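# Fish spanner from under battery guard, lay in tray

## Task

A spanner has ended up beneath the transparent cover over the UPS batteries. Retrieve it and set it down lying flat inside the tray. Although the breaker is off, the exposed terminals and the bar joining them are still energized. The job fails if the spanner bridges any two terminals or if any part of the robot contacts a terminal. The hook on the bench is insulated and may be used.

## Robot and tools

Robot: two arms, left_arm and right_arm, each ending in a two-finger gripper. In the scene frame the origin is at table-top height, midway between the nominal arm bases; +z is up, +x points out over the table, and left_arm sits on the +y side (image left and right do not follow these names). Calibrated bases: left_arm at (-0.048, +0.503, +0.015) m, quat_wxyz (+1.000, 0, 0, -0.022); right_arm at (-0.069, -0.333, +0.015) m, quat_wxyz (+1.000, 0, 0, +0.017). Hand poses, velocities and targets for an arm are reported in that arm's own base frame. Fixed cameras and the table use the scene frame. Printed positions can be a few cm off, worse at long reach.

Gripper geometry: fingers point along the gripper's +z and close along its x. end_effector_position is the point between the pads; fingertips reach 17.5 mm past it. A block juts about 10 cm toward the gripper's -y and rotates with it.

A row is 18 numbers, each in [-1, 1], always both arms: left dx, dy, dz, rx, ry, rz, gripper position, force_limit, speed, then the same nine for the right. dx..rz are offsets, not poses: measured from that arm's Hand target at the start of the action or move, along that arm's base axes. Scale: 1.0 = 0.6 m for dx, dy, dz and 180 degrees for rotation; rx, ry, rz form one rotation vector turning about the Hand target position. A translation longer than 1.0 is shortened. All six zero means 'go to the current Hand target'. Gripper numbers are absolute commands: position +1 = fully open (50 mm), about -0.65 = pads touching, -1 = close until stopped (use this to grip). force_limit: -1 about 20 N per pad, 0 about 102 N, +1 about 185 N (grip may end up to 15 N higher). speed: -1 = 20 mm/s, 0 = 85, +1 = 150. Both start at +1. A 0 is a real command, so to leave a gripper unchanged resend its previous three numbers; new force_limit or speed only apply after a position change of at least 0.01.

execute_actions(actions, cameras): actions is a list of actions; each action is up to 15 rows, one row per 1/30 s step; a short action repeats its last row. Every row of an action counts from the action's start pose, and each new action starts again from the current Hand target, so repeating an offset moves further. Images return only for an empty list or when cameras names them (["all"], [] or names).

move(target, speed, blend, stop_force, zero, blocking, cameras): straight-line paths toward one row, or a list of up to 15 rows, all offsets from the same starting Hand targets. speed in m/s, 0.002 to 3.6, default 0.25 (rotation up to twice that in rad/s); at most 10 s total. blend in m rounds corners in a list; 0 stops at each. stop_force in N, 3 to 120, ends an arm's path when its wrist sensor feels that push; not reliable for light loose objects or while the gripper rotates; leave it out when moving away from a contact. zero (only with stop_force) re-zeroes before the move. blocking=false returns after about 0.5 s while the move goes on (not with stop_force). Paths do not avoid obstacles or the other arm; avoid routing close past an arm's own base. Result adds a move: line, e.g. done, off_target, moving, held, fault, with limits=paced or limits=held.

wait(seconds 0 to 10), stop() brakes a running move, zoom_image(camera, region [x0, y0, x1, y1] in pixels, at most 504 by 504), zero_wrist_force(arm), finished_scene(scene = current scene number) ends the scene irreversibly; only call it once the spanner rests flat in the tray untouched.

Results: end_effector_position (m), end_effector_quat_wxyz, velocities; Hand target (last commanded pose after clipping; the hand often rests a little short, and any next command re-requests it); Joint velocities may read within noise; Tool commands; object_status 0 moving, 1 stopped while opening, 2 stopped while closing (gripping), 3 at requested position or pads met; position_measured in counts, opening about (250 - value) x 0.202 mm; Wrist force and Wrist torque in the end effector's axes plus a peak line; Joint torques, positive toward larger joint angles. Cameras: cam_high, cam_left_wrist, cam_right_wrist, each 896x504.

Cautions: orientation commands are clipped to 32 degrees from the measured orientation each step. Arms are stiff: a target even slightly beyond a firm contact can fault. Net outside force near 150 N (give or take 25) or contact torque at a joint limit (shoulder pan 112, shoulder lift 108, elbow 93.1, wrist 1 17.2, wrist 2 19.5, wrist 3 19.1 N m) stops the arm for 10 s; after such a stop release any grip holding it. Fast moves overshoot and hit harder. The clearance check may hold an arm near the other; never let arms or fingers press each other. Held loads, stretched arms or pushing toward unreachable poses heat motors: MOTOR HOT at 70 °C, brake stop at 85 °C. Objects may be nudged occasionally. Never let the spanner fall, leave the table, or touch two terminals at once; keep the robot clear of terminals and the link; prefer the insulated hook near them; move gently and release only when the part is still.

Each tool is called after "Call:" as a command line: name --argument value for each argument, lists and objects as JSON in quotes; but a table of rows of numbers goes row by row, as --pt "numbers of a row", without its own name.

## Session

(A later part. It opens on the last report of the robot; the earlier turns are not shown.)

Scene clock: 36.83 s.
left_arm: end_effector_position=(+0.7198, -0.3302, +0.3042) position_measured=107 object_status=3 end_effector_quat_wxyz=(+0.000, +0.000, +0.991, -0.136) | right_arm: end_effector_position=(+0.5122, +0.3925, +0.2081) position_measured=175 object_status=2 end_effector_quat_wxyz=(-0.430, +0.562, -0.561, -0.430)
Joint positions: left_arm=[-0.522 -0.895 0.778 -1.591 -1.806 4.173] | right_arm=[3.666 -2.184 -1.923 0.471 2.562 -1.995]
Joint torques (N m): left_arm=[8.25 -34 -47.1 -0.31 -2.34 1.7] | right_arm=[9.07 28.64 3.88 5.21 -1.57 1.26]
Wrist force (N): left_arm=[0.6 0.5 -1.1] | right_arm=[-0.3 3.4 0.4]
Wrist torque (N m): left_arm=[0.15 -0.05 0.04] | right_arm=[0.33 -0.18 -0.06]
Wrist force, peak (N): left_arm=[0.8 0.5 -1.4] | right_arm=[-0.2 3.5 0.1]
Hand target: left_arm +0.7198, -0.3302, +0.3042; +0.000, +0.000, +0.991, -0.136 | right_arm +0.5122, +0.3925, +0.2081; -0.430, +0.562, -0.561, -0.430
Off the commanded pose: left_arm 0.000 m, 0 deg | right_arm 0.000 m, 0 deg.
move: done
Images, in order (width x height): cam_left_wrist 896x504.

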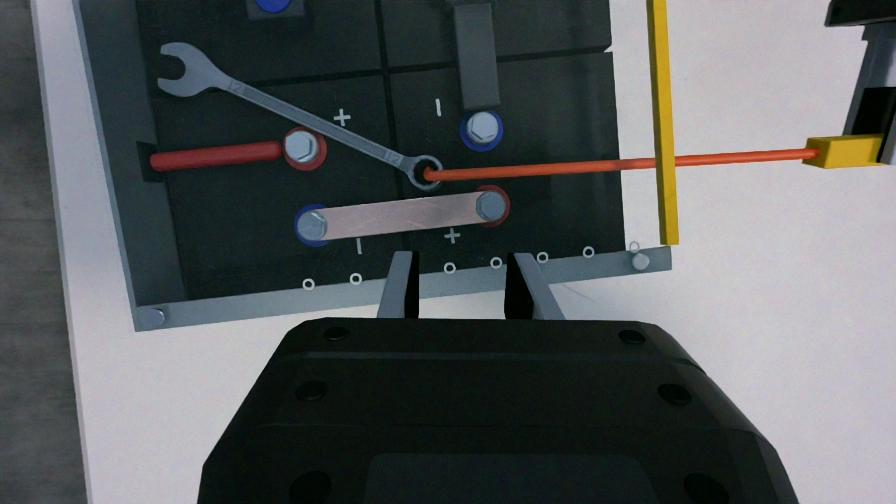

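Call:
move --pt "0 0 0 0 0 0 0.3 -0.3 0.5 0 0 -0.005 0 0 0 -1 -0.3 -0.5" --pt "0 0 0 0 0 0 0.3 -0.3 0.5 -0.032 -0.001 -0.005 0 0 0 -1 -0.3 -0.5" --speed 0.05 --stop_force 10 --cameras '["cam_left_wrist"]'

Call:
zoom_image --camera "cam_left_wrist" --region '[340, 90, 580, 250]'

Scene clock: 38.47 s.
left_arm: end_effector_position=(+0.7198, -0.3302, +0.3042) position_measured=107 object_status=3 end_effector_quat_wxyz=(+0.000, +0.000, +0.991, -0.136) | right_arm: end_effector_position=(+0.4930, +0.3919, +0.2051) position_measured=175 object_status=2 end_effector_quat_wxyz=(-0.430, +0.562, -0.561, -0.430)
Joint positions: left_arm=[-0.522 -0.895 0.778 -1.591 -1.806 4.173] | right_arm=[3.684 -2.166 -1.978 0.521 2.546 -1.979]
Joint torques (N m): left_arm=[7.59 -33.05 -46.78 -0.22 -1.99 1.6] | right_arm=[12.48 65.59 1.71 5.55 -1.61 1.58]
Wrist force (N): left_arm=[0.7 0.6 -1.1] | right_arm=[0.1 2.9 0.3]
Wrist torque (N m): left_arm=[0.16 -0.06 0.04] | right_arm=[0.36 -0.18 -0.14]
Wrist force, peak (N): left_arm=[0.9 0.6 -1.4] | right_arm=[-0.1 3.9 0.8]
Hand target: left_arm +0.7198, -0.3302, +0.3042; +0.000, +0.000, +0.991, -0.136 | right_arm +0.4930, +0.3919, +0.2051; -0.430, +0.562, -0.561, -0.430
Off the commanded pose: left_arm 0.000 m, 0 deg | right_arm 0.000 m, 0 deg.
move: done
Images, in order (width x height): cam_left_wrist 896x504.

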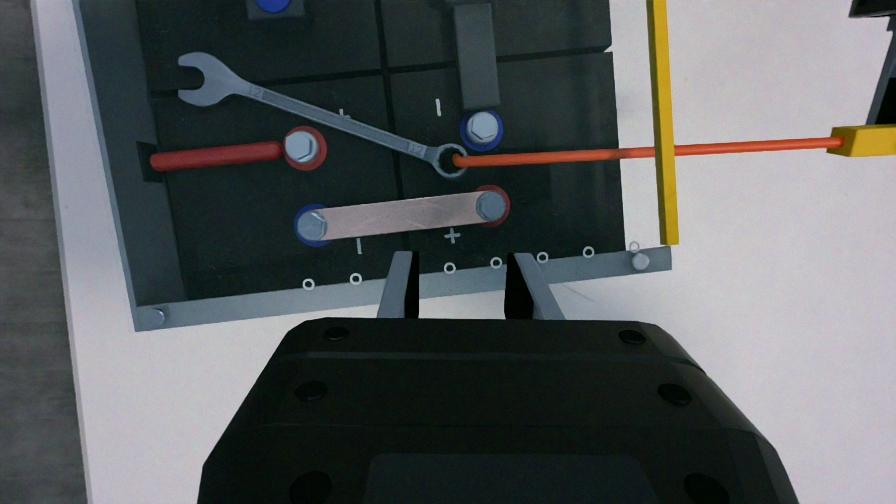

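Scaled by 2.100.

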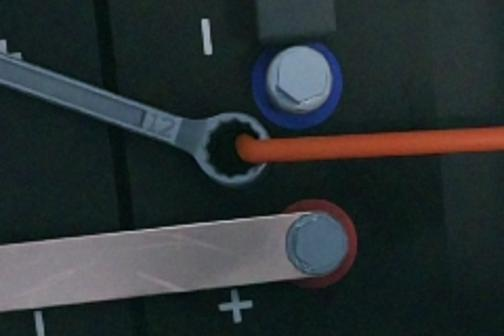

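Call:
move --pt "0 0 0 0 0 0 0.3 -0.3 0.5 -0.005 0.007 0 0 0 0 -1 -0.3 -0.5" --pt "0 0 0 0 0 0 0.3 -0.3 0.5 -0.018 0.009 0 0 0 0 -1 -0.3 -0.5" --speed 0.05 --stop_force 10 --cameras '["cam_left_wrist"]'

Call:
zoom_image --camera "cam_left_wrist" --region '[340, 90, 580, 250]'

Scene clock: 40.03 s.
left_arm: end_effector_position=(+0.7198, -0.3302, +0.3042) position_measured=107 object_status=3 end_effector_quat_wxyz=(+0.000, +0.000, +0.991, -0.136) | right_arm: end_effector_position=(+0.4822, +0.3973, +0.2051) position_measured=175 object_status=2 end_effector_quat_wxyz=(-0.430, +0.562, -0.561, -0.430)
Joint positions: left_arm=[-0.522 -0.895 0.778 -1.591 -1.806 4.173] | right_arm=[3.705 -2.156 -2.001 0.548 2.527 -1.962]
Joint torques (N m): left_arm=[7.64 -32.64 -46.83 -0.26 -2.03 1.82] | right_arm=[13.4 64.57 2.21 5.35 -1.43 1.62]
Wrist force (N): left_arm=[0.4 0.7 -1.0] | right_arm=[0.4 3.0 0.4]
Wrist torque (N m): left_arm=[0.18 0.01 0.05] | right_arm=[0.36 -0.21 -0.11]
Wrist force, peak (N): left_arm=[0.7 0.5 -1.5] | right_arm=[0.4 3.5 0.5]
Hand target: left_arm +0.7198, -0.3302, +0.3042; +0.000, +0.000, +0.991, -0.136 | right_arm +0.4822, +0.3973, +0.2051; -0.430, +0.562, -0.561, -0.430
Off the commanded pose: left_arm 0.000 m, 0 deg | right_arm 0.000 m, 0 deg.
move: done
Images, in order (width x height): cam_left_wrist 896x504.

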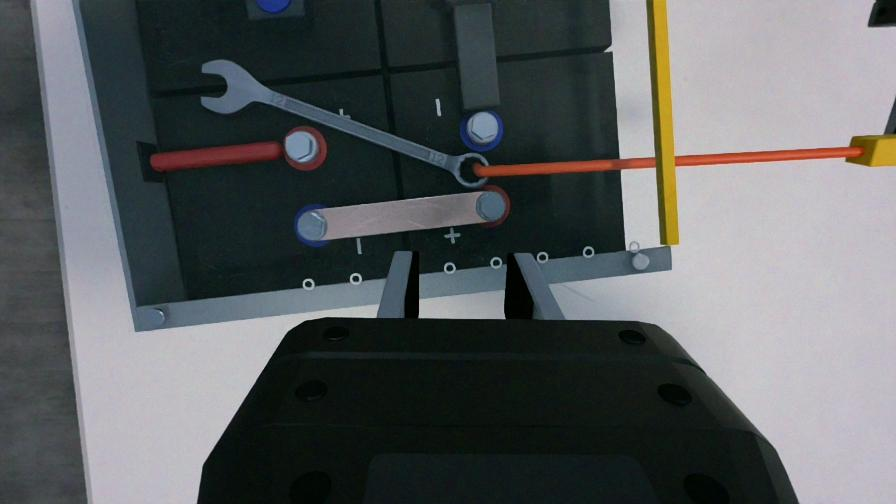

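Scaled by 2.100.

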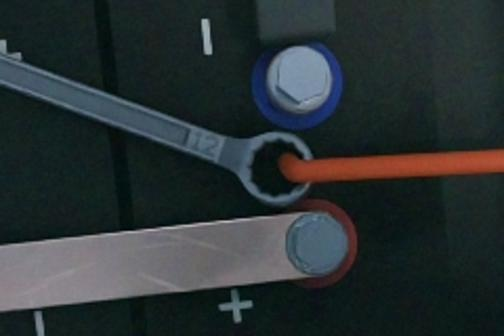

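Call:
move --pt "0 0 0 0 0 0 0.3 -0.3 0.5 -0.0125 0.0025 0 0 0 0 -1 -0.3 -0.5" --pt "0 0 0 0 0 0 0.3 -0.3 0.5 -0.035 0.009 0 0 0 0 -1 -0.3 -0.5" --speed 0.05 --stop_force 12 --cameras '["cam_left_wrist"]'

Call:
zoom_image --camera "cam_left_wrist" --region '[340, 90, 580, 250]'

Scene clock: 42.60 s.
left_arm: end_effector_position=(+0.7198, -0.3302, +0.3042) position_measured=107 object_status=3 end_effector_quat_wxyz=(+0.000, +0.000, +0.991, -0.136) | right_arm: end_effector_position=(+0.4612, +0.4027, +0.2051) position_measured=175 object_status=2 end_effector_quat_wxyz=(-0.430, +0.562, -0.561, -0.430)
Joint positions: left_arm=[-0.522 -0.895 0.778 -1.591 -1.806 4.173] | right_arm=[3.739 -2.135 -2.051 0.597 2.497 -1.937]
Joint torques (N m): left_arm=[8.23 -33.83 -46.22 -0.46 -2.04 1.69] | right_arm=[13.42 63.24 1.73 5.73 -1.9 1.61]
Wrist force (N): left_arm=[0.6 0.6 -1.1] | right_arm=[0.6 3.1 0.6]
Wrist torque (N m): left_arm=[0.16 -0.03 0.04] | right_arm=[0.35 -0.22 -0.06]
Wrist force, peak (N): left_arm=[1.1 0.6 -1.1] | right_arm=[0.5 3.8 0.8]
Hand target: left_arm +0.7198, -0.3302, +0.3042; +0.000, +0.000, +0.991, -0.136 | right_arm +0.4612, +0.4027, +0.2051; -0.430, +0.562, -0.561, -0.430
Off the commanded pose: left_arm 0.000 m, 0 deg | right_arm 0.000 m, 0 deg.
move: done
Images, in order (width x height): cam_left_wrist 896x504.

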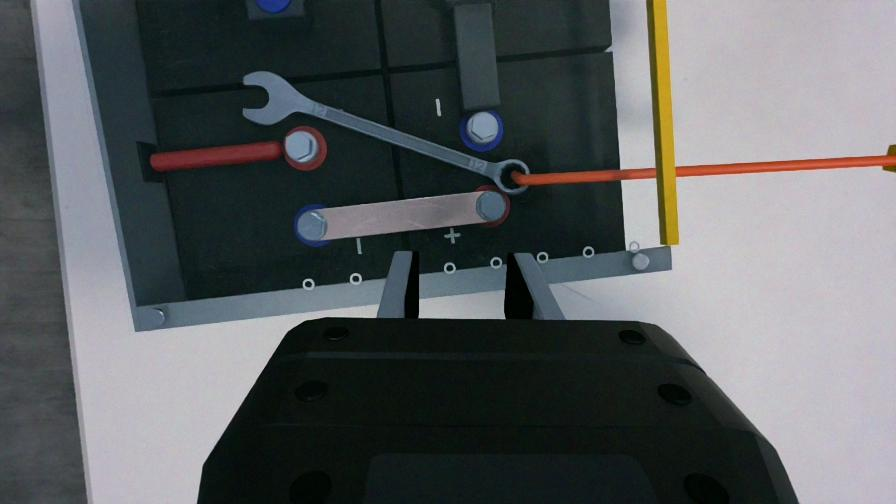

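Scaled by 2.100.

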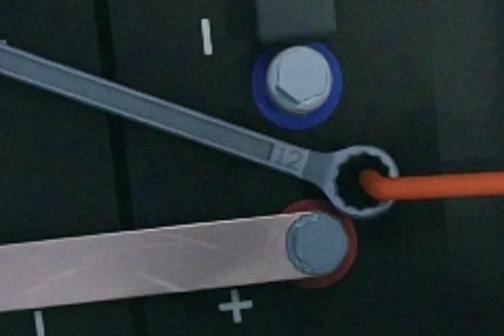

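Call:
move --target '[0,0,0,0,0,0,0.3,-0.3,0.5,-0.012,0.0165,0,0,0,0,-1,-0.3,-0.5]' --speed 0.05 --stop_force 12 --cameras '["cam_left_wrist"]'

Call:
zoom_image --camera "cam_left_wrist" --region '[240, 50, 580, 250]'

Scene clock: 44.13 s.
left_arm: end_effector_position=(+0.7198, -0.3302, +0.3042) position_measured=107 object_status=3 end_effector_quat_wxyz=(+0.000, +0.000, +0.991, -0.136) | right_arm: end_effector_position=(+0.4540, +0.4126, +0.2051) position_measured=175 object_status=2 end_effector_quat_wxyz=(-0.430, +0.562, -0.561, -0.430)
Joint positions: left_arm=[-0.522 -0.895 0.778 -1.591 -1.806 4.173] | right_arm=[3.765 -2.133 -2.058 0.617 2.473 -1.919]
Joint torques (N m): left_arm=[7.36 -33.25 -45.97 -0.48 -2.25 1.79] | right_arm=[11.42 62.66 0.94 5.31 -1.67 1.46]
Wrist force (N): left_arm=[0.6 0.7 -1.1] | right_arm=[0.8 3.2 0.5]
Wrist torque (N m): left_arm=[0.18 -0.04 0.05] | right_arm=[0.37 -0.25 -0.06]
Wrist force, peak (N): left_arm=[0.9 0.7 -1.3] | right_arm=[0.7 3.5 0.9]
Hand target: left_arm +0.7198, -0.3302, +0.3042; +0.000, +0.000, +0.991, -0.136 | right_arm +0.4540, +0.4126, +0.2051; -0.430, +0.562, -0.561, -0.430
Off the commanded pose: left_arm 0.000 m, 0 deg | right_arm 0.000 m, 0 deg.
move: done
Images, in order (width x height): cam_left_wrist 896x504.

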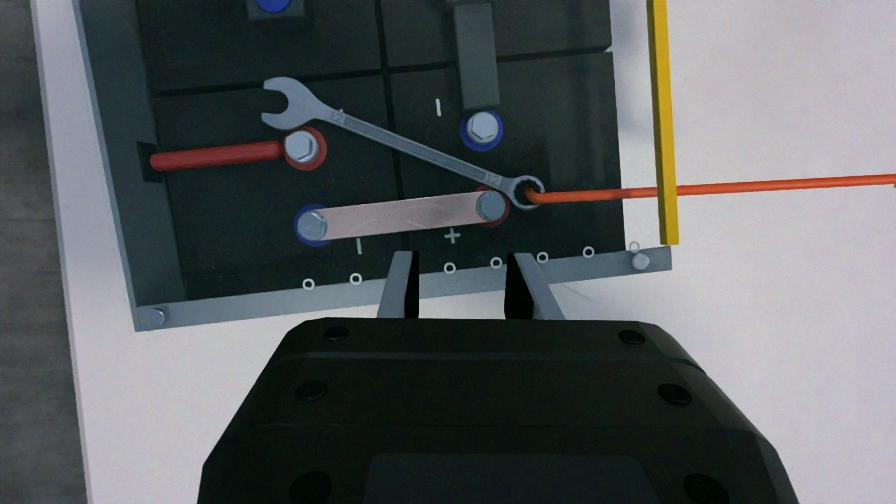

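Scaled by 1.482.

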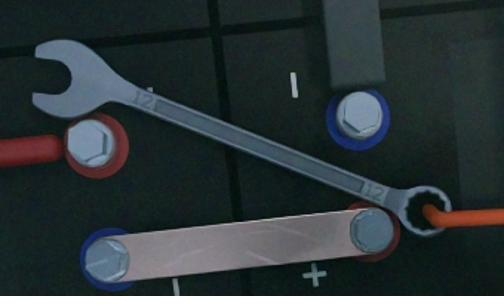

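Call:
move --target '[0,0,0,0,0,0,0.3,-0.3,0.5,-0.003,0.0085,0,0,0,0,-1,-0.3,-0.5]' --speed 0.04 --stop_force 15 --cameras '["cam_left_wrist"]'

Call:
zoom_image --camera "cam_left_wrist" --region '[240, 50, 580, 250]'

Scene clock: 46.13 s.
left_arm: end_effector_position=(+0.7198, -0.3302, +0.3042) position_measured=107 object_status=3 end_effector_quat_wxyz=(+0.000, +0.000, +0.991, -0.136) | right_arm: end_effector_position=(+0.4522, +0.4177, +0.2051) position_measured=175 object_status=2 end_effector_quat_wxyz=(-0.430, +0.562, -0.561, -0.430)
Joint positions: left_arm=[-0.522 -0.895 0.778 -1.591 -1.806 4.173] | right_arm=[3.776 -2.135 -2.056 0.623 2.463 -1.911]
Joint torques (N m): left_arm=[7.23 -33.87 -45.84 -0.43 -1.9 1.89] | right_arm=[11.86 26.05 28.05 5.05 -1.89 1.28]
Wrist force (N): left_arm=[0.9 0.3 -1.0] | right_arm=[0.6 3.2 0.1]
Wrist torque (N m): left_arm=[0.12 -0.07 0.05] | right_arm=[0.48 -0.22 -0.08]
Wrist force, peak (N): left_arm=[0.7 0.4 -1.4] | right_arm=[0.9 3.4 0.4]
Hand target: left_arm +0.7198, -0.3302, +0.3042; +0.000, +0.000, +0.991, -0.136 | right_arm +0.4522, +0.4177, +0.2051; -0.430, +0.562, -0.561, -0.430
Off the commanded pose: left_arm 0.000 m, 0 deg | right_arm 0.000 m, 0 deg.
move: done
Images, in order (width x height): cam_left_wrist 896x504.

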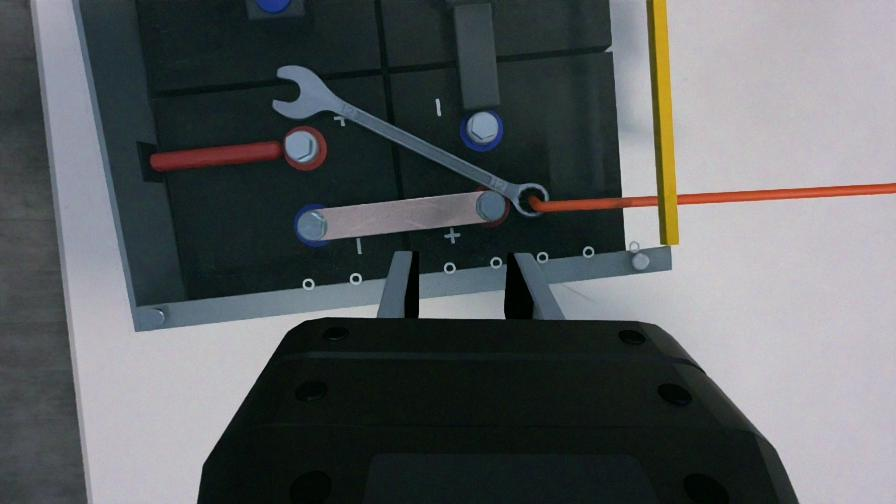

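Scaled by 1.482.

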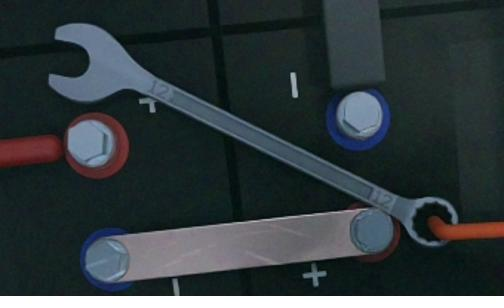

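Call:
move --target '[0,0,0,0,0,0,0.3,-0.3,0.5,-0.028,0.012,0,0,0,0,-1,-0.3,-0.5]' --speed 0.05 --stop_force 15 --cameras '["cam_left_wrist"]'

Call:
zoom_image --camera "cam_left_wrist" --region '[260, 50, 600, 250]'

Scene clock: 47.80 s.
left_arm: end_effector_position=(+0.7198, -0.3302, +0.3042) position_measured=107 object_status=3 end_effector_quat_wxyz=(+0.000, +0.000, +0.991, -0.136) | right_arm: end_effector_position=(+0.4354, +0.4249, +0.2051) position_measured=175 object_status=2 end_effector_quat_wxyz=(-0.430, +0.562, -0.561, -0.430)
Joint positions: left_arm=[-0.522 -0.895 0.778 -1.591 -1.806 4.173] | right_arm=[3.811 -2.12 -2.091 0.66 2.431 -1.889]
Joint torques (N m): left_arm=[7.7 -33.32 -46.9 -0.68 -1.79 1.69] | right_arm=[11.85 61.8 2.82 5.59 -1.83 1.47]
Wrist force (N): left_arm=[0.6 0.6 -1.1] | right_arm=[0.9 3.3 0.7]
Wrist torque (N m): left_arm=[0.15 -0.03 0.04] | right_arm=[0.38 -0.24 -0.03]
Wrist force, peak (N): left_arm=[0.8 0.3 -1.3] | right_arm=[0.8 3.8 0.8]
Hand target: left_arm +0.7198, -0.3302, +0.3042; +0.000, +0.000, +0.991, -0.136 | right_arm +0.4354, +0.4249, +0.2051; -0.430, +0.562, -0.561, -0.430
Off the commanded pose: left_arm 0.000 m, 0 deg | right_arm 0.000 m, 0 deg.
move: done
Images, in order (width x height): cam_left_wrist 896x504.

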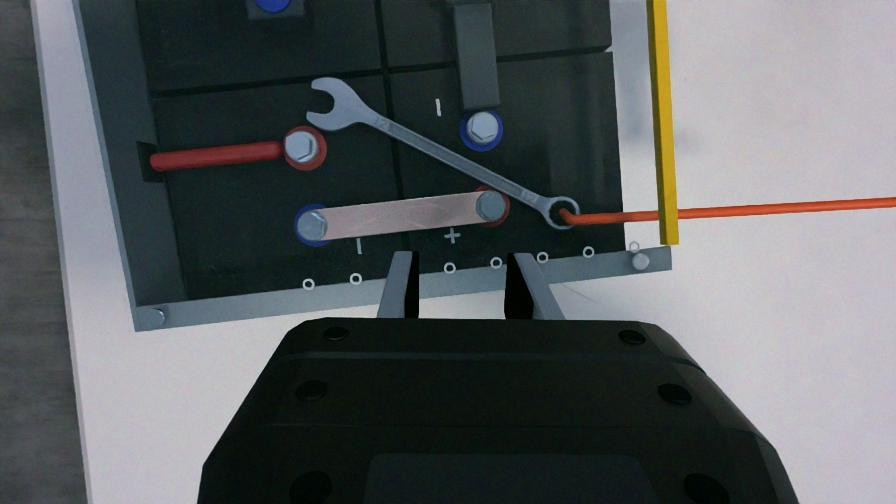

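Scaled by 1.482.

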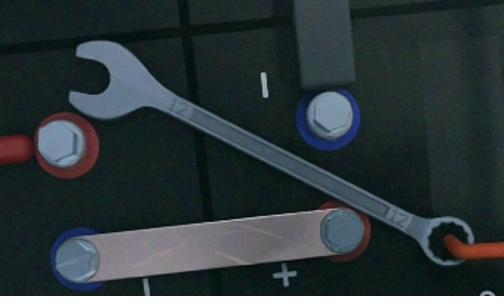

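Call:
move --target '[0,0,0,0,0,0,0.3,-0.3,0.5,-0.04,0.008,0,0,0,0,-1,-0.3,-0.5]' --speed 0.05 --stop_force 15 --cameras '["cam_left_wrist"]'

Call:
zoom_image --camera "cam_left_wrist" --region '[290, 50, 680, 280]'

Scene clock: 49.53 s.
left_arm: end_effector_position=(+0.7198, -0.3302, +0.3042) position_measured=107 object_status=3 end_effector_quat_wxyz=(+0.000, +0.000, +0.991, -0.136) | right_arm: end_effector_position=(+0.4114, +0.4297, +0.2051) position_measured=175 object_status=2 end_effector_quat_wxyz=(-0.430, +0.562, -0.561, -0.430)
Joint positions: left_arm=[-0.522 -0.895 0.778 -1.591 -1.806 4.173] | right_arm=[3.854 -2.097 -2.146 0.711 2.391 -1.864]
Joint torques (N m): left_arm=[7.48 -32.8 -46.47 -0.4 -1.83 1.82] | right_arm=[12.45 59.12 1.19 5.87 -1.64 1.39]
Wrist force (N): left_arm=[0.5 0.7 -1.2] | right_arm=[0.8 3.1 1.0]
Wrist torque (N m): left_arm=[0.18 -0.02 0.05] | right_arm=[0.33 -0.23 -0.04]
Wrist force, peak (N): left_arm=[0.7 0.7 -1.5] | right_arm=[0.8 4.0 1.0]
Hand target: left_arm +0.7198, -0.3302, +0.3042; +0.000, +0.000, +0.991, -0.136 | right_arm +0.4114, +0.4297, +0.2051; -0.430, +0.562, -0.561, -0.430
Off the commanded pose: left_arm 0.000 m, 0 deg | right_arm 0.000 m, 0 deg.
move: done
Images, in order (width x height): cam_left_wrist 896x504.

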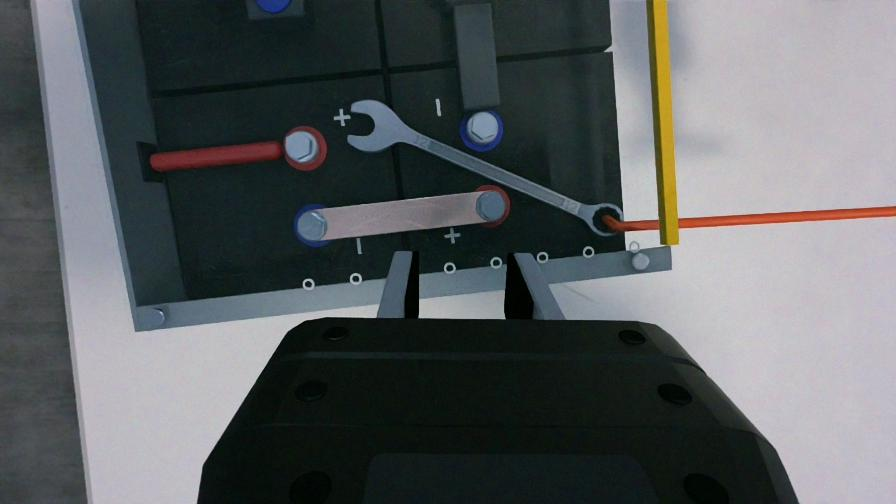

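Scaled by 1.292.

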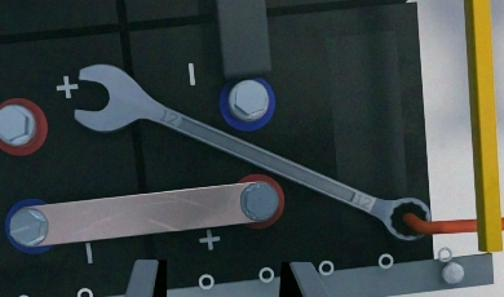

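Call:
move --target '[0,0,0,0,0,0,0.3,-0.3,0.5,-0.045,0.005,-0.0025,0,0,0,-1,-0.3,-0.5]' --speed 0.05 --stop_force 15 --cameras '["cam_left_wrist"]'

Call:
zoom_image --camera "cam_left_wrist" --region '[340, 50, 730, 280]'

Scene clock: 51.30 s.
left_arm: end_effector_position=(+0.7198, -0.3302, +0.3042) position_measured=107 object_status=3 end_effector_quat_wxyz=(+0.000, +0.000, +0.991, -0.136) | right_arm: end_effector_position=(+0.3844, +0.4327, +0.2036) position_measured=175 object_status=2 end_effector_quat_wxyz=(-0.430, +0.562, -0.561, -0.430)
Joint positions: left_arm=[-0.522 -0.895 0.778 -1.591 -1.806 4.173] | right_arm=[3.903 -2.075 -2.209 0.77 2.346 -1.838]
Joint torques (N m): left_arm=[8.28 -33.66 -45.78 -0.51 -1.95 1.72] | right_arm=[11.4 57.06 -0.41 5.67 -1.8 1.43]
Wrist force (N): left_arm=[0.6 0.2 -1.0] | right_arm=[0.9 3.1 0.5]
Wrist torque (N m): left_arm=[0.10 -0.03 0.04] | right_arm=[0.33 -0.25 -0.03]
Wrist force, peak (N): left_arm=[1.1 0.5 -1.2] | right_arm=[0.7 3.9 0.9]
Hand target: left_arm +0.7198, -0.3302, +0.3042; +0.000, +0.000, +0.991, -0.136 | right_arm +0.3844, +0.4327, +0.2036; -0.430, +0.562, -0.561, -0.430
Off the commanded pose: left_arm 0.000 m, 0 deg | right_arm 0.000 m, 0 deg.
move: done
Images, in order (width x height): cam_left_wrist 896x504.

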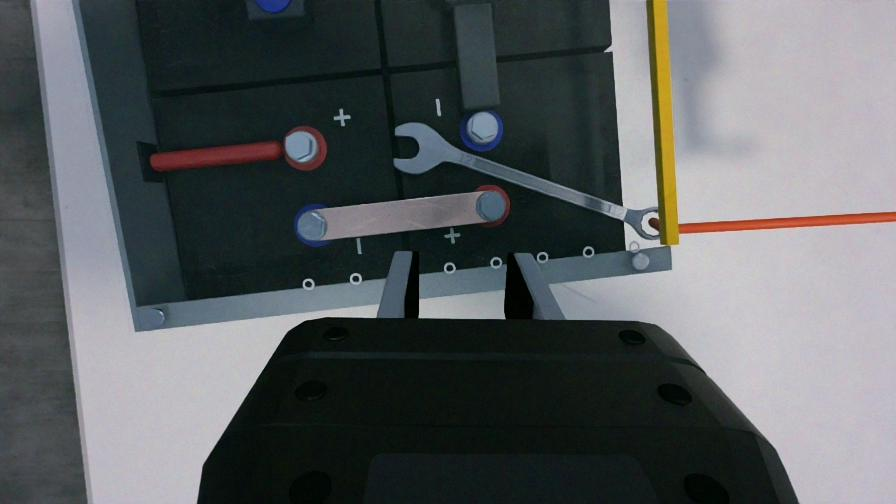

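Scaled by 1.292.

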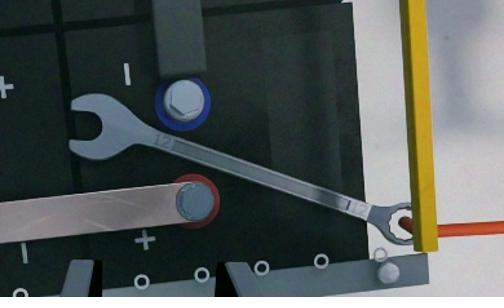

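Call:
move --target '[0,0,0,0,0,0,0.3,-0.3,0.5,-0.023,0.002,-0.0015,0,0,0,-1,-0.3,-0.5]' --speed 0.05 --stop_force 15 --cameras '["cam_left_wrist"]'

Call:
zoom_image --camera "cam_left_wrist" --region '[370, 50, 760, 280]'

Scene clock: 53.27 s.
left_arm: end_effector_position=(+0.7198, -0.3302, +0.3042) position_measured=107 object_status=3 end_effector_quat_wxyz=(+0.000, +0.000, +0.991, -0.136) | right_arm: end_effector_position=(+0.3706, +0.4339, +0.2027) position_measured=175 object_status=2 end_effector_quat_wxyz=(-0.430, +0.562, -0.561, -0.430)
Joint positions: left_arm=[-0.522 -0.895 0.778 -1.591 -1.806 4.173] | right_arm=[3.929 -2.064 -2.241 0.8 2.321 -1.825]
Joint torques (N m): left_arm=[7.3 -33.44 -46.26 -0.37 -2.02 1.66] | right_arm=[12.19 55.96 -0.17 5.85 -1.84 1.76]
Wrist force (N): left_arm=[0.9 0.4 -1.0] | right_arm=[0.4 3.0 0.4]
Wrist torque (N m): left_arm=[0.15 -0.08 0.04] | right_arm=[0.37 -0.22 -0.09]
Wrist force, peak (N): left_arm=[0.7 0.8 -1.4] | right_arm=[0.7 3.6 0.6]
Hand target: left_arm +0.7198, -0.3302, +0.3042; +0.000, +0.000, +0.991, -0.136 | right_arm +0.3706, +0.4339, +0.2027; -0.430, +0.562, -0.561, -0.430
Off the commanded pose: left_arm 0.000 m, 0 deg | right_arm 0.000 m, 0 deg.
move: done
Images, in order (width x height): cam_left_wrist 896x504.

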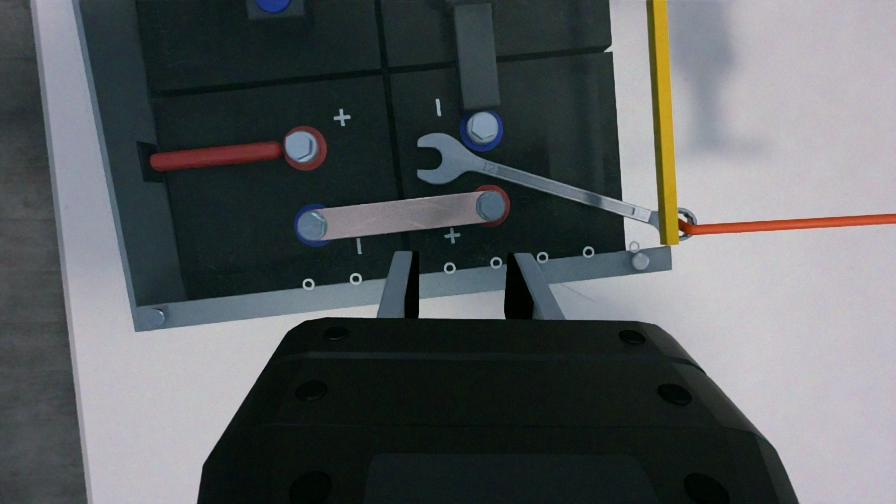

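Scaled by 1.292.

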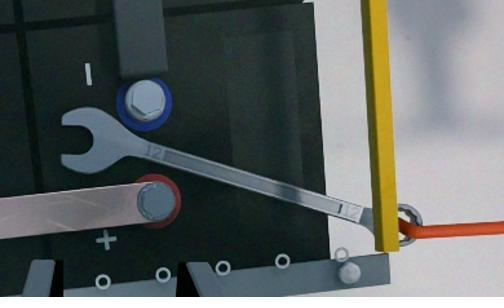

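Call:
move --target '[0,0,0,0,0,0,0.3,-0.3,0.5,-0.009,-0.001,0,0,0,0,-1,-0.3,-0.5]' --speed 0.03 --stop_force 12 --cameras '["cam_left_wrist"]'

Call:
zoom_image --camera "cam_left_wrist" --region '[370, 50, 760, 280]'

Scene clock: 54.83 s.
left_arm: end_effector_position=(+0.7198, -0.3302, +0.3042) position_measured=107 object_status=3 end_effector_quat_wxyz=(+0.000, +0.000, +0.991, -0.136) | right_arm: end_effector_position=(+0.3652, +0.4333, +0.2027) position_measured=175 object_status=2 end_effector_quat_wxyz=(-0.430, +0.562, -0.561, -0.430)
Joint positions: left_arm=[-0.522 -0.895 0.778 -1.591 -1.806 4.173] | right_arm=[3.938 -2.058 -2.255 0.811 2.313 -1.821]
Joint torques (N m): left_arm=[7.95 -33.9 -45.82 -0.65 -1.98 1.69] | right_arm=[12.1 56.54 -0.13 5.69 -2.08 1.56]
Wrist force (N): left_arm=[0.9 0.5 -1.0] | right_arm=[0.7 3.3 0.6]
Wrist torque (N m): left_arm=[0.14 -0.09 0.04] | right_arm=[0.38 -0.21 -0.02]
Wrist force, peak (N): left_arm=[0.8 0.7 -1.2] | right_arm=[0.8 3.3 0.7]
Hand target: left_arm +0.7198, -0.3302, +0.3042; +0.000, +0.000, +0.991, -0.136 | right_arm +0.3652, +0.4333, +0.2027; -0.430, +0.562, -0.561, -0.430
Off the commanded pose: left_arm 0.000 m, 0 deg | right_arm 0.000 m, 0 deg.
move: done
Images, in order (width x height): cam_left_wrist 896x504.

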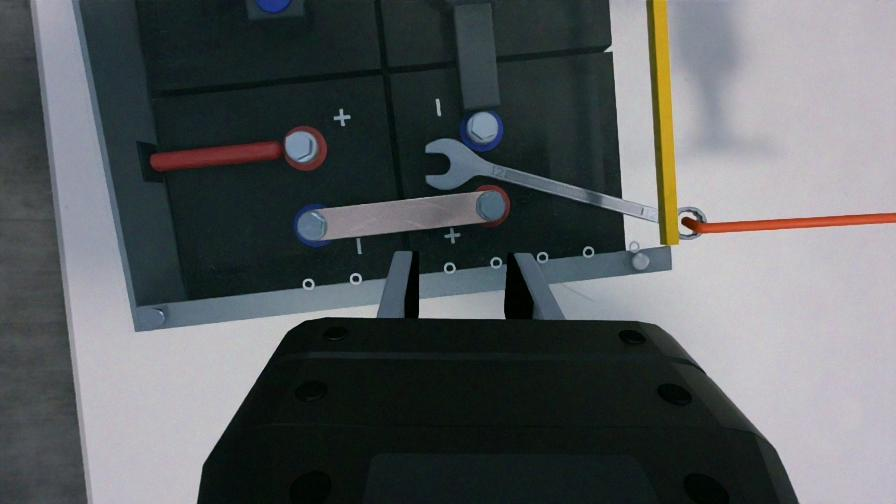

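Scaled by 1.292.

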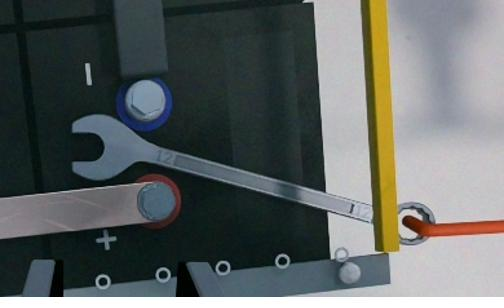

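Call:
move --target '[0,0,0,0,0,0,0.3,-0.3,0.5,-0.001,-0.0125,0,0,0,0,-1,-0.3,-0.5]' --speed 0.03 --stop_force 12 --cameras '["cam_left_wrist"]'

Call:
zoom_image --camera "cam_left_wrist" --region '[400, 80, 720, 270]'

Scene clock: 57.87 s.
left_arm: end_effector_position=(+0.7198, -0.3302, +0.3042) position_measured=107 object_status=3 end_effector_quat_wxyz=(+0.000, +0.000, +0.991, -0.136) | right_arm: end_effector_position=(+0.3646, +0.4258, +0.2027) position_measured=175 object_status=2 end_effector_quat_wxyz=(-0.430, +0.562, -0.561, -0.430)
Joint positions: left_arm=[-0.522 -0.895 0.778 -1.591 -1.806 4.173] | right_arm=[3.926 -2.052 -2.267 0.814 2.325 -1.827]
Joint torques (N m): left_arm=[7.64 -33.74 -46.14 -0.54 -1.98 1.56] | right_arm=[-10.72 54.42 0.26 5.7 3.24 -1.06]
Wrist force (N): left_arm=[0.5 0.5 -1.3] | right_arm=[0.3 3.3 0.5]
Wrist torque (N m): left_arm=[0.14 -0.02 0.05] | right_arm=[0.37 -0.21 -0.13]
Wrist force, peak (N): left_arm=[0.8 0.6 -1.4] | right_arm=[0.1 3.5 0.9]
Hand target: left_arm +0.7198, -0.3302, +0.3042; +0.000, +0.000, +0.991, -0.136 | right_arm +0.3646, +0.4258, +0.2027; -0.430, +0.562, -0.561, -0.430
Off the commanded pose: left_arm 0.000 m, 0 deg | right_arm 0.000 m, 0 deg.
move: done
Images, in order (width x height): cam_left_wrist 896x504.

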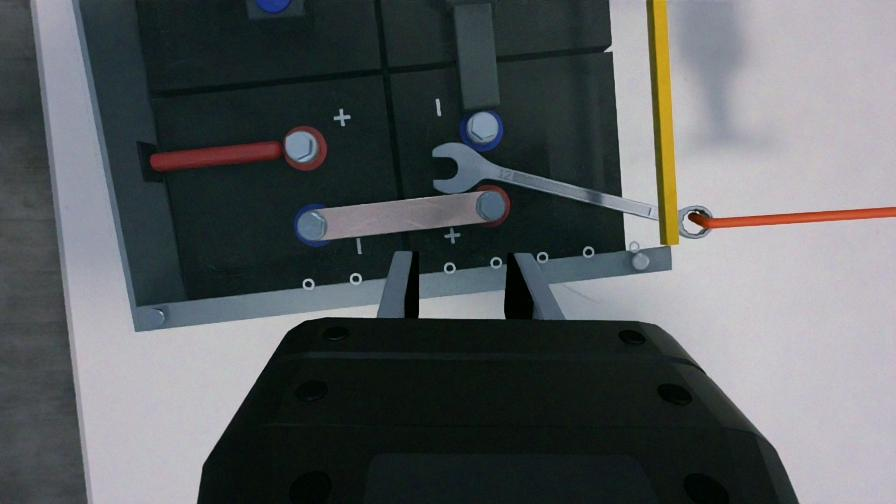

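Scaled by 1.575.

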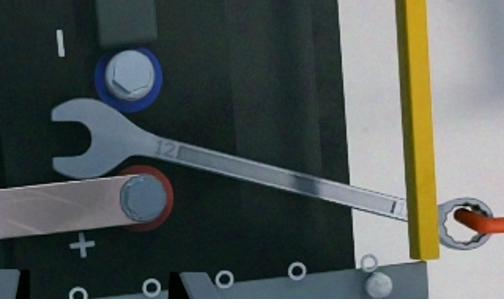

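Call:
move --pt "0 0 0 0 0 0 0.3 -0.3 0.5 0 0 0.05 0 0 0 -1 -0.3 -0.5" --pt "0 0 0 0 0 0 0.3 -0.3 0.5 -0.1 -0.1 0.05 -0.1 0 0 -1 -0.3 -0.5" --speed '[0.06,0.25]'

Call:
move --pt "-0.2197 -0.0522 0 -0.067 -0.0544 0.4309 0.08 -0.3 0.5 0.06 0.0 -0.15 -0.3167 0 0 -1 -0.3 -0.5" --pt "-0.2197 -0.0522 -0.087 -0.067 -0.0544 0.4309 0.08 -0.3 0.5 0.06 -0.05 -0.364 -0.3167 0 0 -1 -0.3 -0.5" --speed '[0.35,0.1]' --blend 0.01 --cameras '["all"]'

Call:
zoom_image --camera "cam_left_wrist" --region '[340, 60, 580, 320]'

Scene clock: 60.73 s.
left_arm: end_effector_position=(+0.7198, -0.3302, +0.3042) position_measured=107 object_status=3 end_effector_quat_wxyz=(+0.000, +0.000, +0.991, -0.136) | right_arm: end_effector_position=(+0.3046, +0.3658, +0.2326) position_measured=175 object_status=2 end_effector_quat_wxyz=(-0.337, +0.622, -0.621, -0.337)
Joint positions: left_arm=[-0.522 -0.895 0.778 -1.591 -1.806 4.173] | right_arm=[3.999 -1.527 -2.442 0.116 2.152 -2.013]
Joint torques (N m): left_arm=[7.45 -33.73 -45.89 -0.7 -2.02 1.53] | right_arm=[12.1 34.58 34.85 1.82 -1.78 -1.68]
Wrist force (N): left_arm=[0.6 0.6 -1.1] | right_arm=[0.7 1.8 0.8]
Wrist torque (N m): left_arm=[0.16 -0.03 0.05] | right_arm=[0.10 -0.16 0.07]
Wrist force, peak (N): left_arm=[0.6 0.6 -1.4] | right_arm=[0.8 4.0 1.8]
Hand target: left_arm +0.7198, -0.3302, +0.3042; +0.000, +0.000, +0.991, -0.136 | right_arm +0.3046, +0.3658, +0.2327; -0.337, +0.622, -0.621, -0.337
Off the commanded pose: left_arm 0.000 m, 0 deg | right_arm 0.000 m, 0 deg.
move: done

Scene clock: 64.67 s.
left_arm: end_effector_position=(+0.5880, -0.3616, +0.2520) position_measured=140 object_status=3 end_effector_quat_wxyz=(+0.162, -0.608, +0.751, -0.201) | right_arm: end_effector_position=(+0.3406, +0.3359, +0.0143) position_measured=175 object_status=2 end_effector_quat_wxyz=(+0.001, +0.707, -0.707, +0.000)
Joint positions: left_arm=[-0.863 -1.339 1.707 -2.369 -1.262 2.555] | right_arm=[4.202 -1.827 -2.186 -0.701 1.571 -2.082]
Joint torques (N m): left_arm=[-9.08 -19.31 -6.89 -7.63 2.56 0.42] | right_arm=[-11.65 17.72 4.65 5.92 -2.07 -1.39]
Wrist force (N): left_arm=[0.5 0.3 0.0] | right_arm=[1.0 -1.8 2.1]
Wrist torque (N m): left_arm=[0.05 0.07 0.15] | right_arm=[-0.47 0.12 0.13]
Wrist force, peak (N): left_arm=[-1.1 3.1 -2.1] | right_arm=[1.1 -1.8 3.3]
Hand target: left_arm +0.5880, -0.3615, +0.2520; +0.162, -0.608, +0.751, -0.201 | right_arm +0.3406, +0.3358, +0.0143; +0.001, +0.707, -0.707, +0.000
Off the commanded pose: left_arm 0.000 m, 0 deg | right_arm 0.000 m, 0 deg.
move: done

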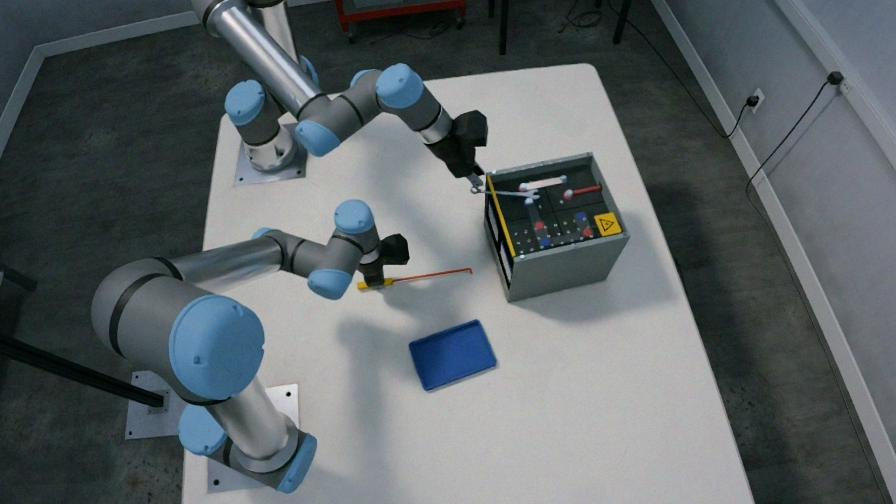

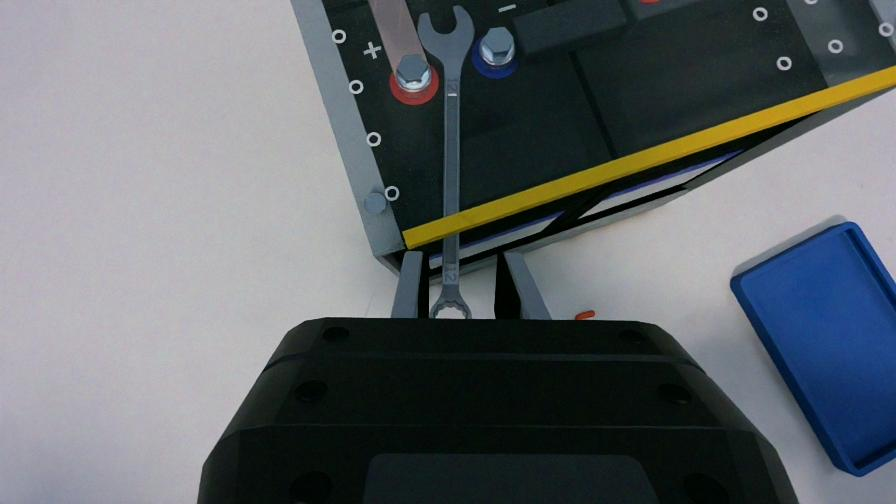

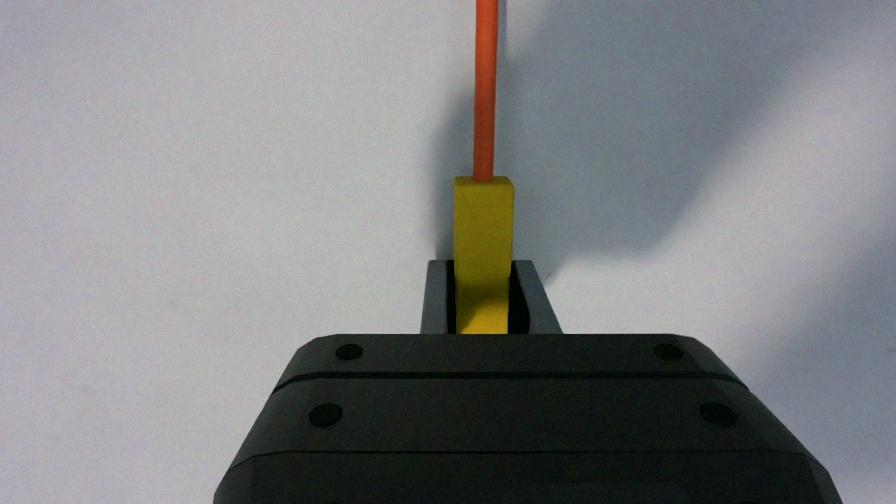

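Scaled by 1.938.

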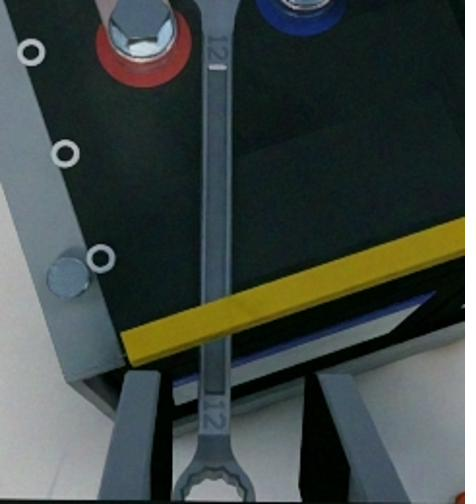

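Call:
move --pt "0.0012 0.0055 0 0 0 0 0.08 -0.3 0.5 0 0 -0.003 0 0 0 -1 -0.3 -0.5" --pt "0.0495 -0.0048 -0.0875 0 0 0 0.08 -0.3 0.5 0 0 -0.006 0 0 0 -1 -0.3 -0.5" --speed 0.05 --stop_force 7 --cameras '["cam_left_wrist"]'

Call:
zoom_image --camera "cam_left_wrist" --region '[340, 60, 580, 320]'

Scene clock: 67.17 s.
left_arm: end_effector_position=(+0.5959, -0.3598, +0.2387) position_measured=140 object_status=3 end_effector_quat_wxyz=(+0.162, -0.608, +0.751, -0.201) | right_arm: end_effector_position=(+0.3406, +0.3358, +0.0107) position_measured=175 object_status=2 end_effector_quat_wxyz=(+0.001, +0.707, -0.707, +0.000)
Joint positions: left_arm=[-0.851 -1.314 1.713 -2.402 -1.268 2.567] | right_arm=[4.202 -1.835 -2.189 -0.69 1.571 -2.082]
Joint torques (N m): left_arm=[-9.59 -49.18 -35.18 -0.32 2.14 -1.33] | right_arm=[-11.57 16.54 4.1 5.87 0.52 -1.5]
Wrist force (N): left_arm=[1.1 -0.2 -2.5] | right_arm=[1.0 -1.7 1.7]
Wrist torque (N m): left_arm=[0.08 0.08 0.09] | right_arm=[-0.40 0.13 0.14]
Wrist force, peak (N): left_arm=[2.9 10.2 -50.9] | right_arm=[0.9 -2.0 2.2]
Hand target: left_arm +0.5959, -0.3598, +0.2387; +0.162, -0.608, +0.751, -0.201 (not the last commanded pose) | right_arm +0.3406, +0.3358, +0.0107; +0.001, +0.707, -0.707, +0.000
Off the commanded pose: left_arm 0.045 m, 0 deg | right_arm 0.000 m, 0 deg.
move: contact (left_arm)
Images, in order (width x height): cam_left_wrist 896x504.

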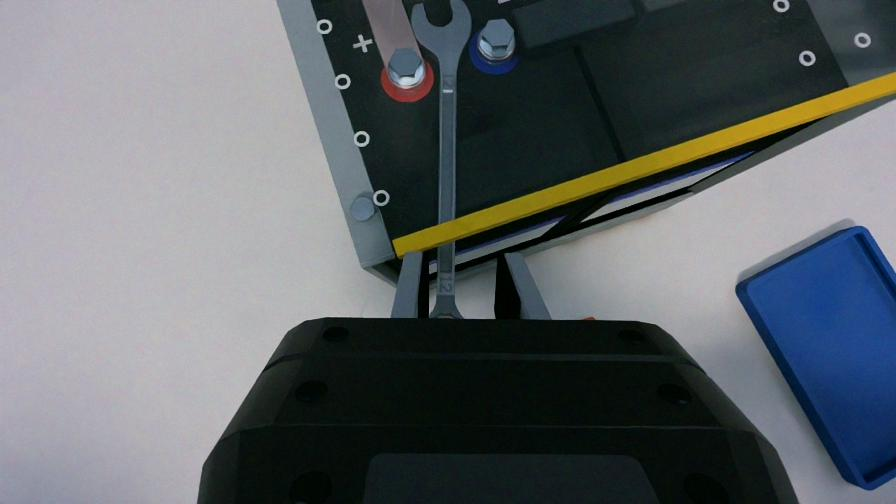

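Scaled by 1.938.

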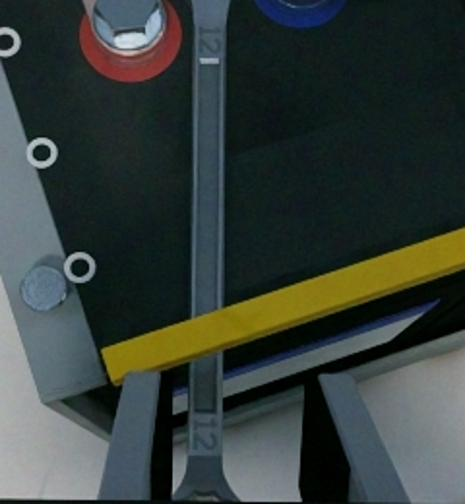

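Call:
move --target '[-0.018,0.004,0.02,-0.0116,-0.0543,0,0.08,-0.3,0.5,0,0,0,0,0,0,-0.7,-0.3,-1]' --speed 0.1 --cameras '["cam_left_wrist","cam_high"]'

Call:
zoom_image --camera "cam_high" --region '[470, 140, 650, 310]'

Scene clock: 69.97 s.
left_arm: end_effector_position=(+0.5851, -0.3574, +0.2507) position_measured=140 object_status=3 end_effector_quat_wxyz=(+0.215, -0.592, +0.730, -0.266) | right_arm: end_effector_position=(+0.3406, +0.3358, +0.0107) position_measured=175 object_status=2 end_effector_quat_wxyz=(+0.001, +0.707, -0.707, +0.000)
Joint positions: left_arm=[-0.906 -1.371 1.859 -2.63 -1.147 2.571] | right_arm=[4.202 -1.835 -2.189 -0.69 1.571 -2.082]
Joint torques (N m): left_arm=[-9.94 -47.21 -6.24 -7.56 2.54 1.94] | right_arm=[-9.66 18.76 3.14 5.72 2.12 -1.29]
Wrist force (N): left_arm=[0.2 0.2 0.4] | right_arm=[0.8 -1.6 1.8]
Wrist torque (N m): left_arm=[0.05 0.07 0.05] | right_arm=[-0.39 0.15 0.14]
Wrist force, peak (N): left_arm=[1.6 -0.4 -2.8] | right_arm=[1.0 -1.8 2.0]
Hand target: left_arm +0.5851, -0.3574, +0.2507; +0.215, -0.592, +0.730, -0.266 | right_arm +0.3406, +0.3358, +0.0107; +0.001, +0.707, -0.707, +0.000
Off the commanded pose: left_arm 0.000 m, 0 deg | right_arm 0.000 m, 0 deg.
move: done
Images, in order (width x height): cam_high 896x504, cam_left_wrist 896x504.

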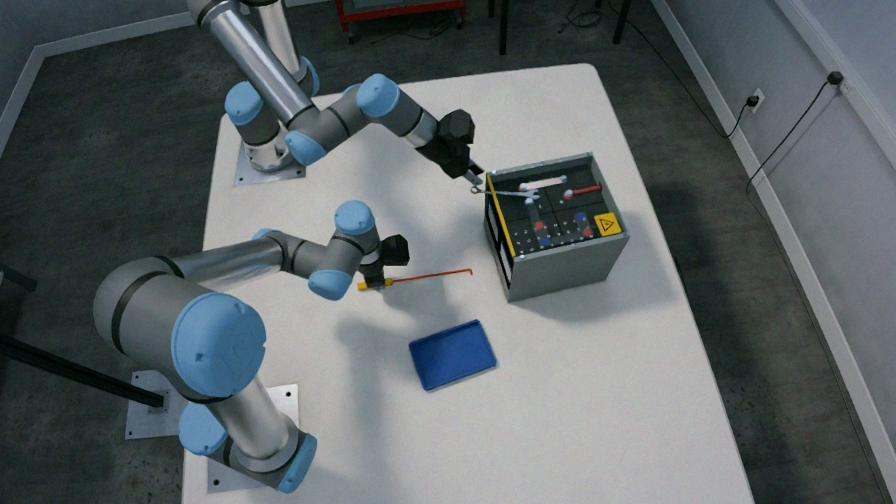

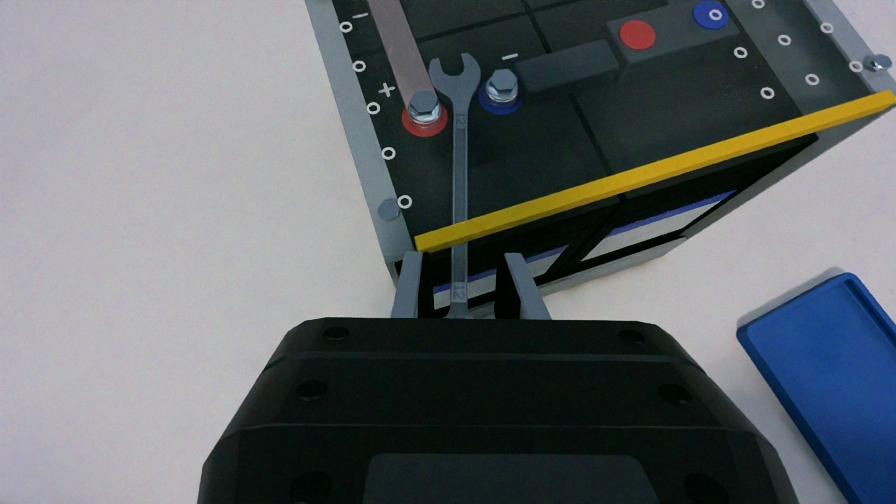

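Scaled by 2.800.

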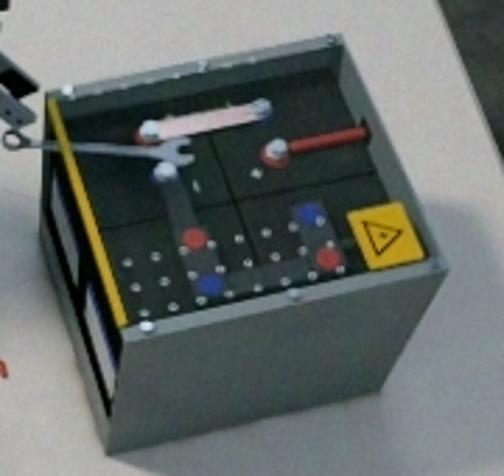

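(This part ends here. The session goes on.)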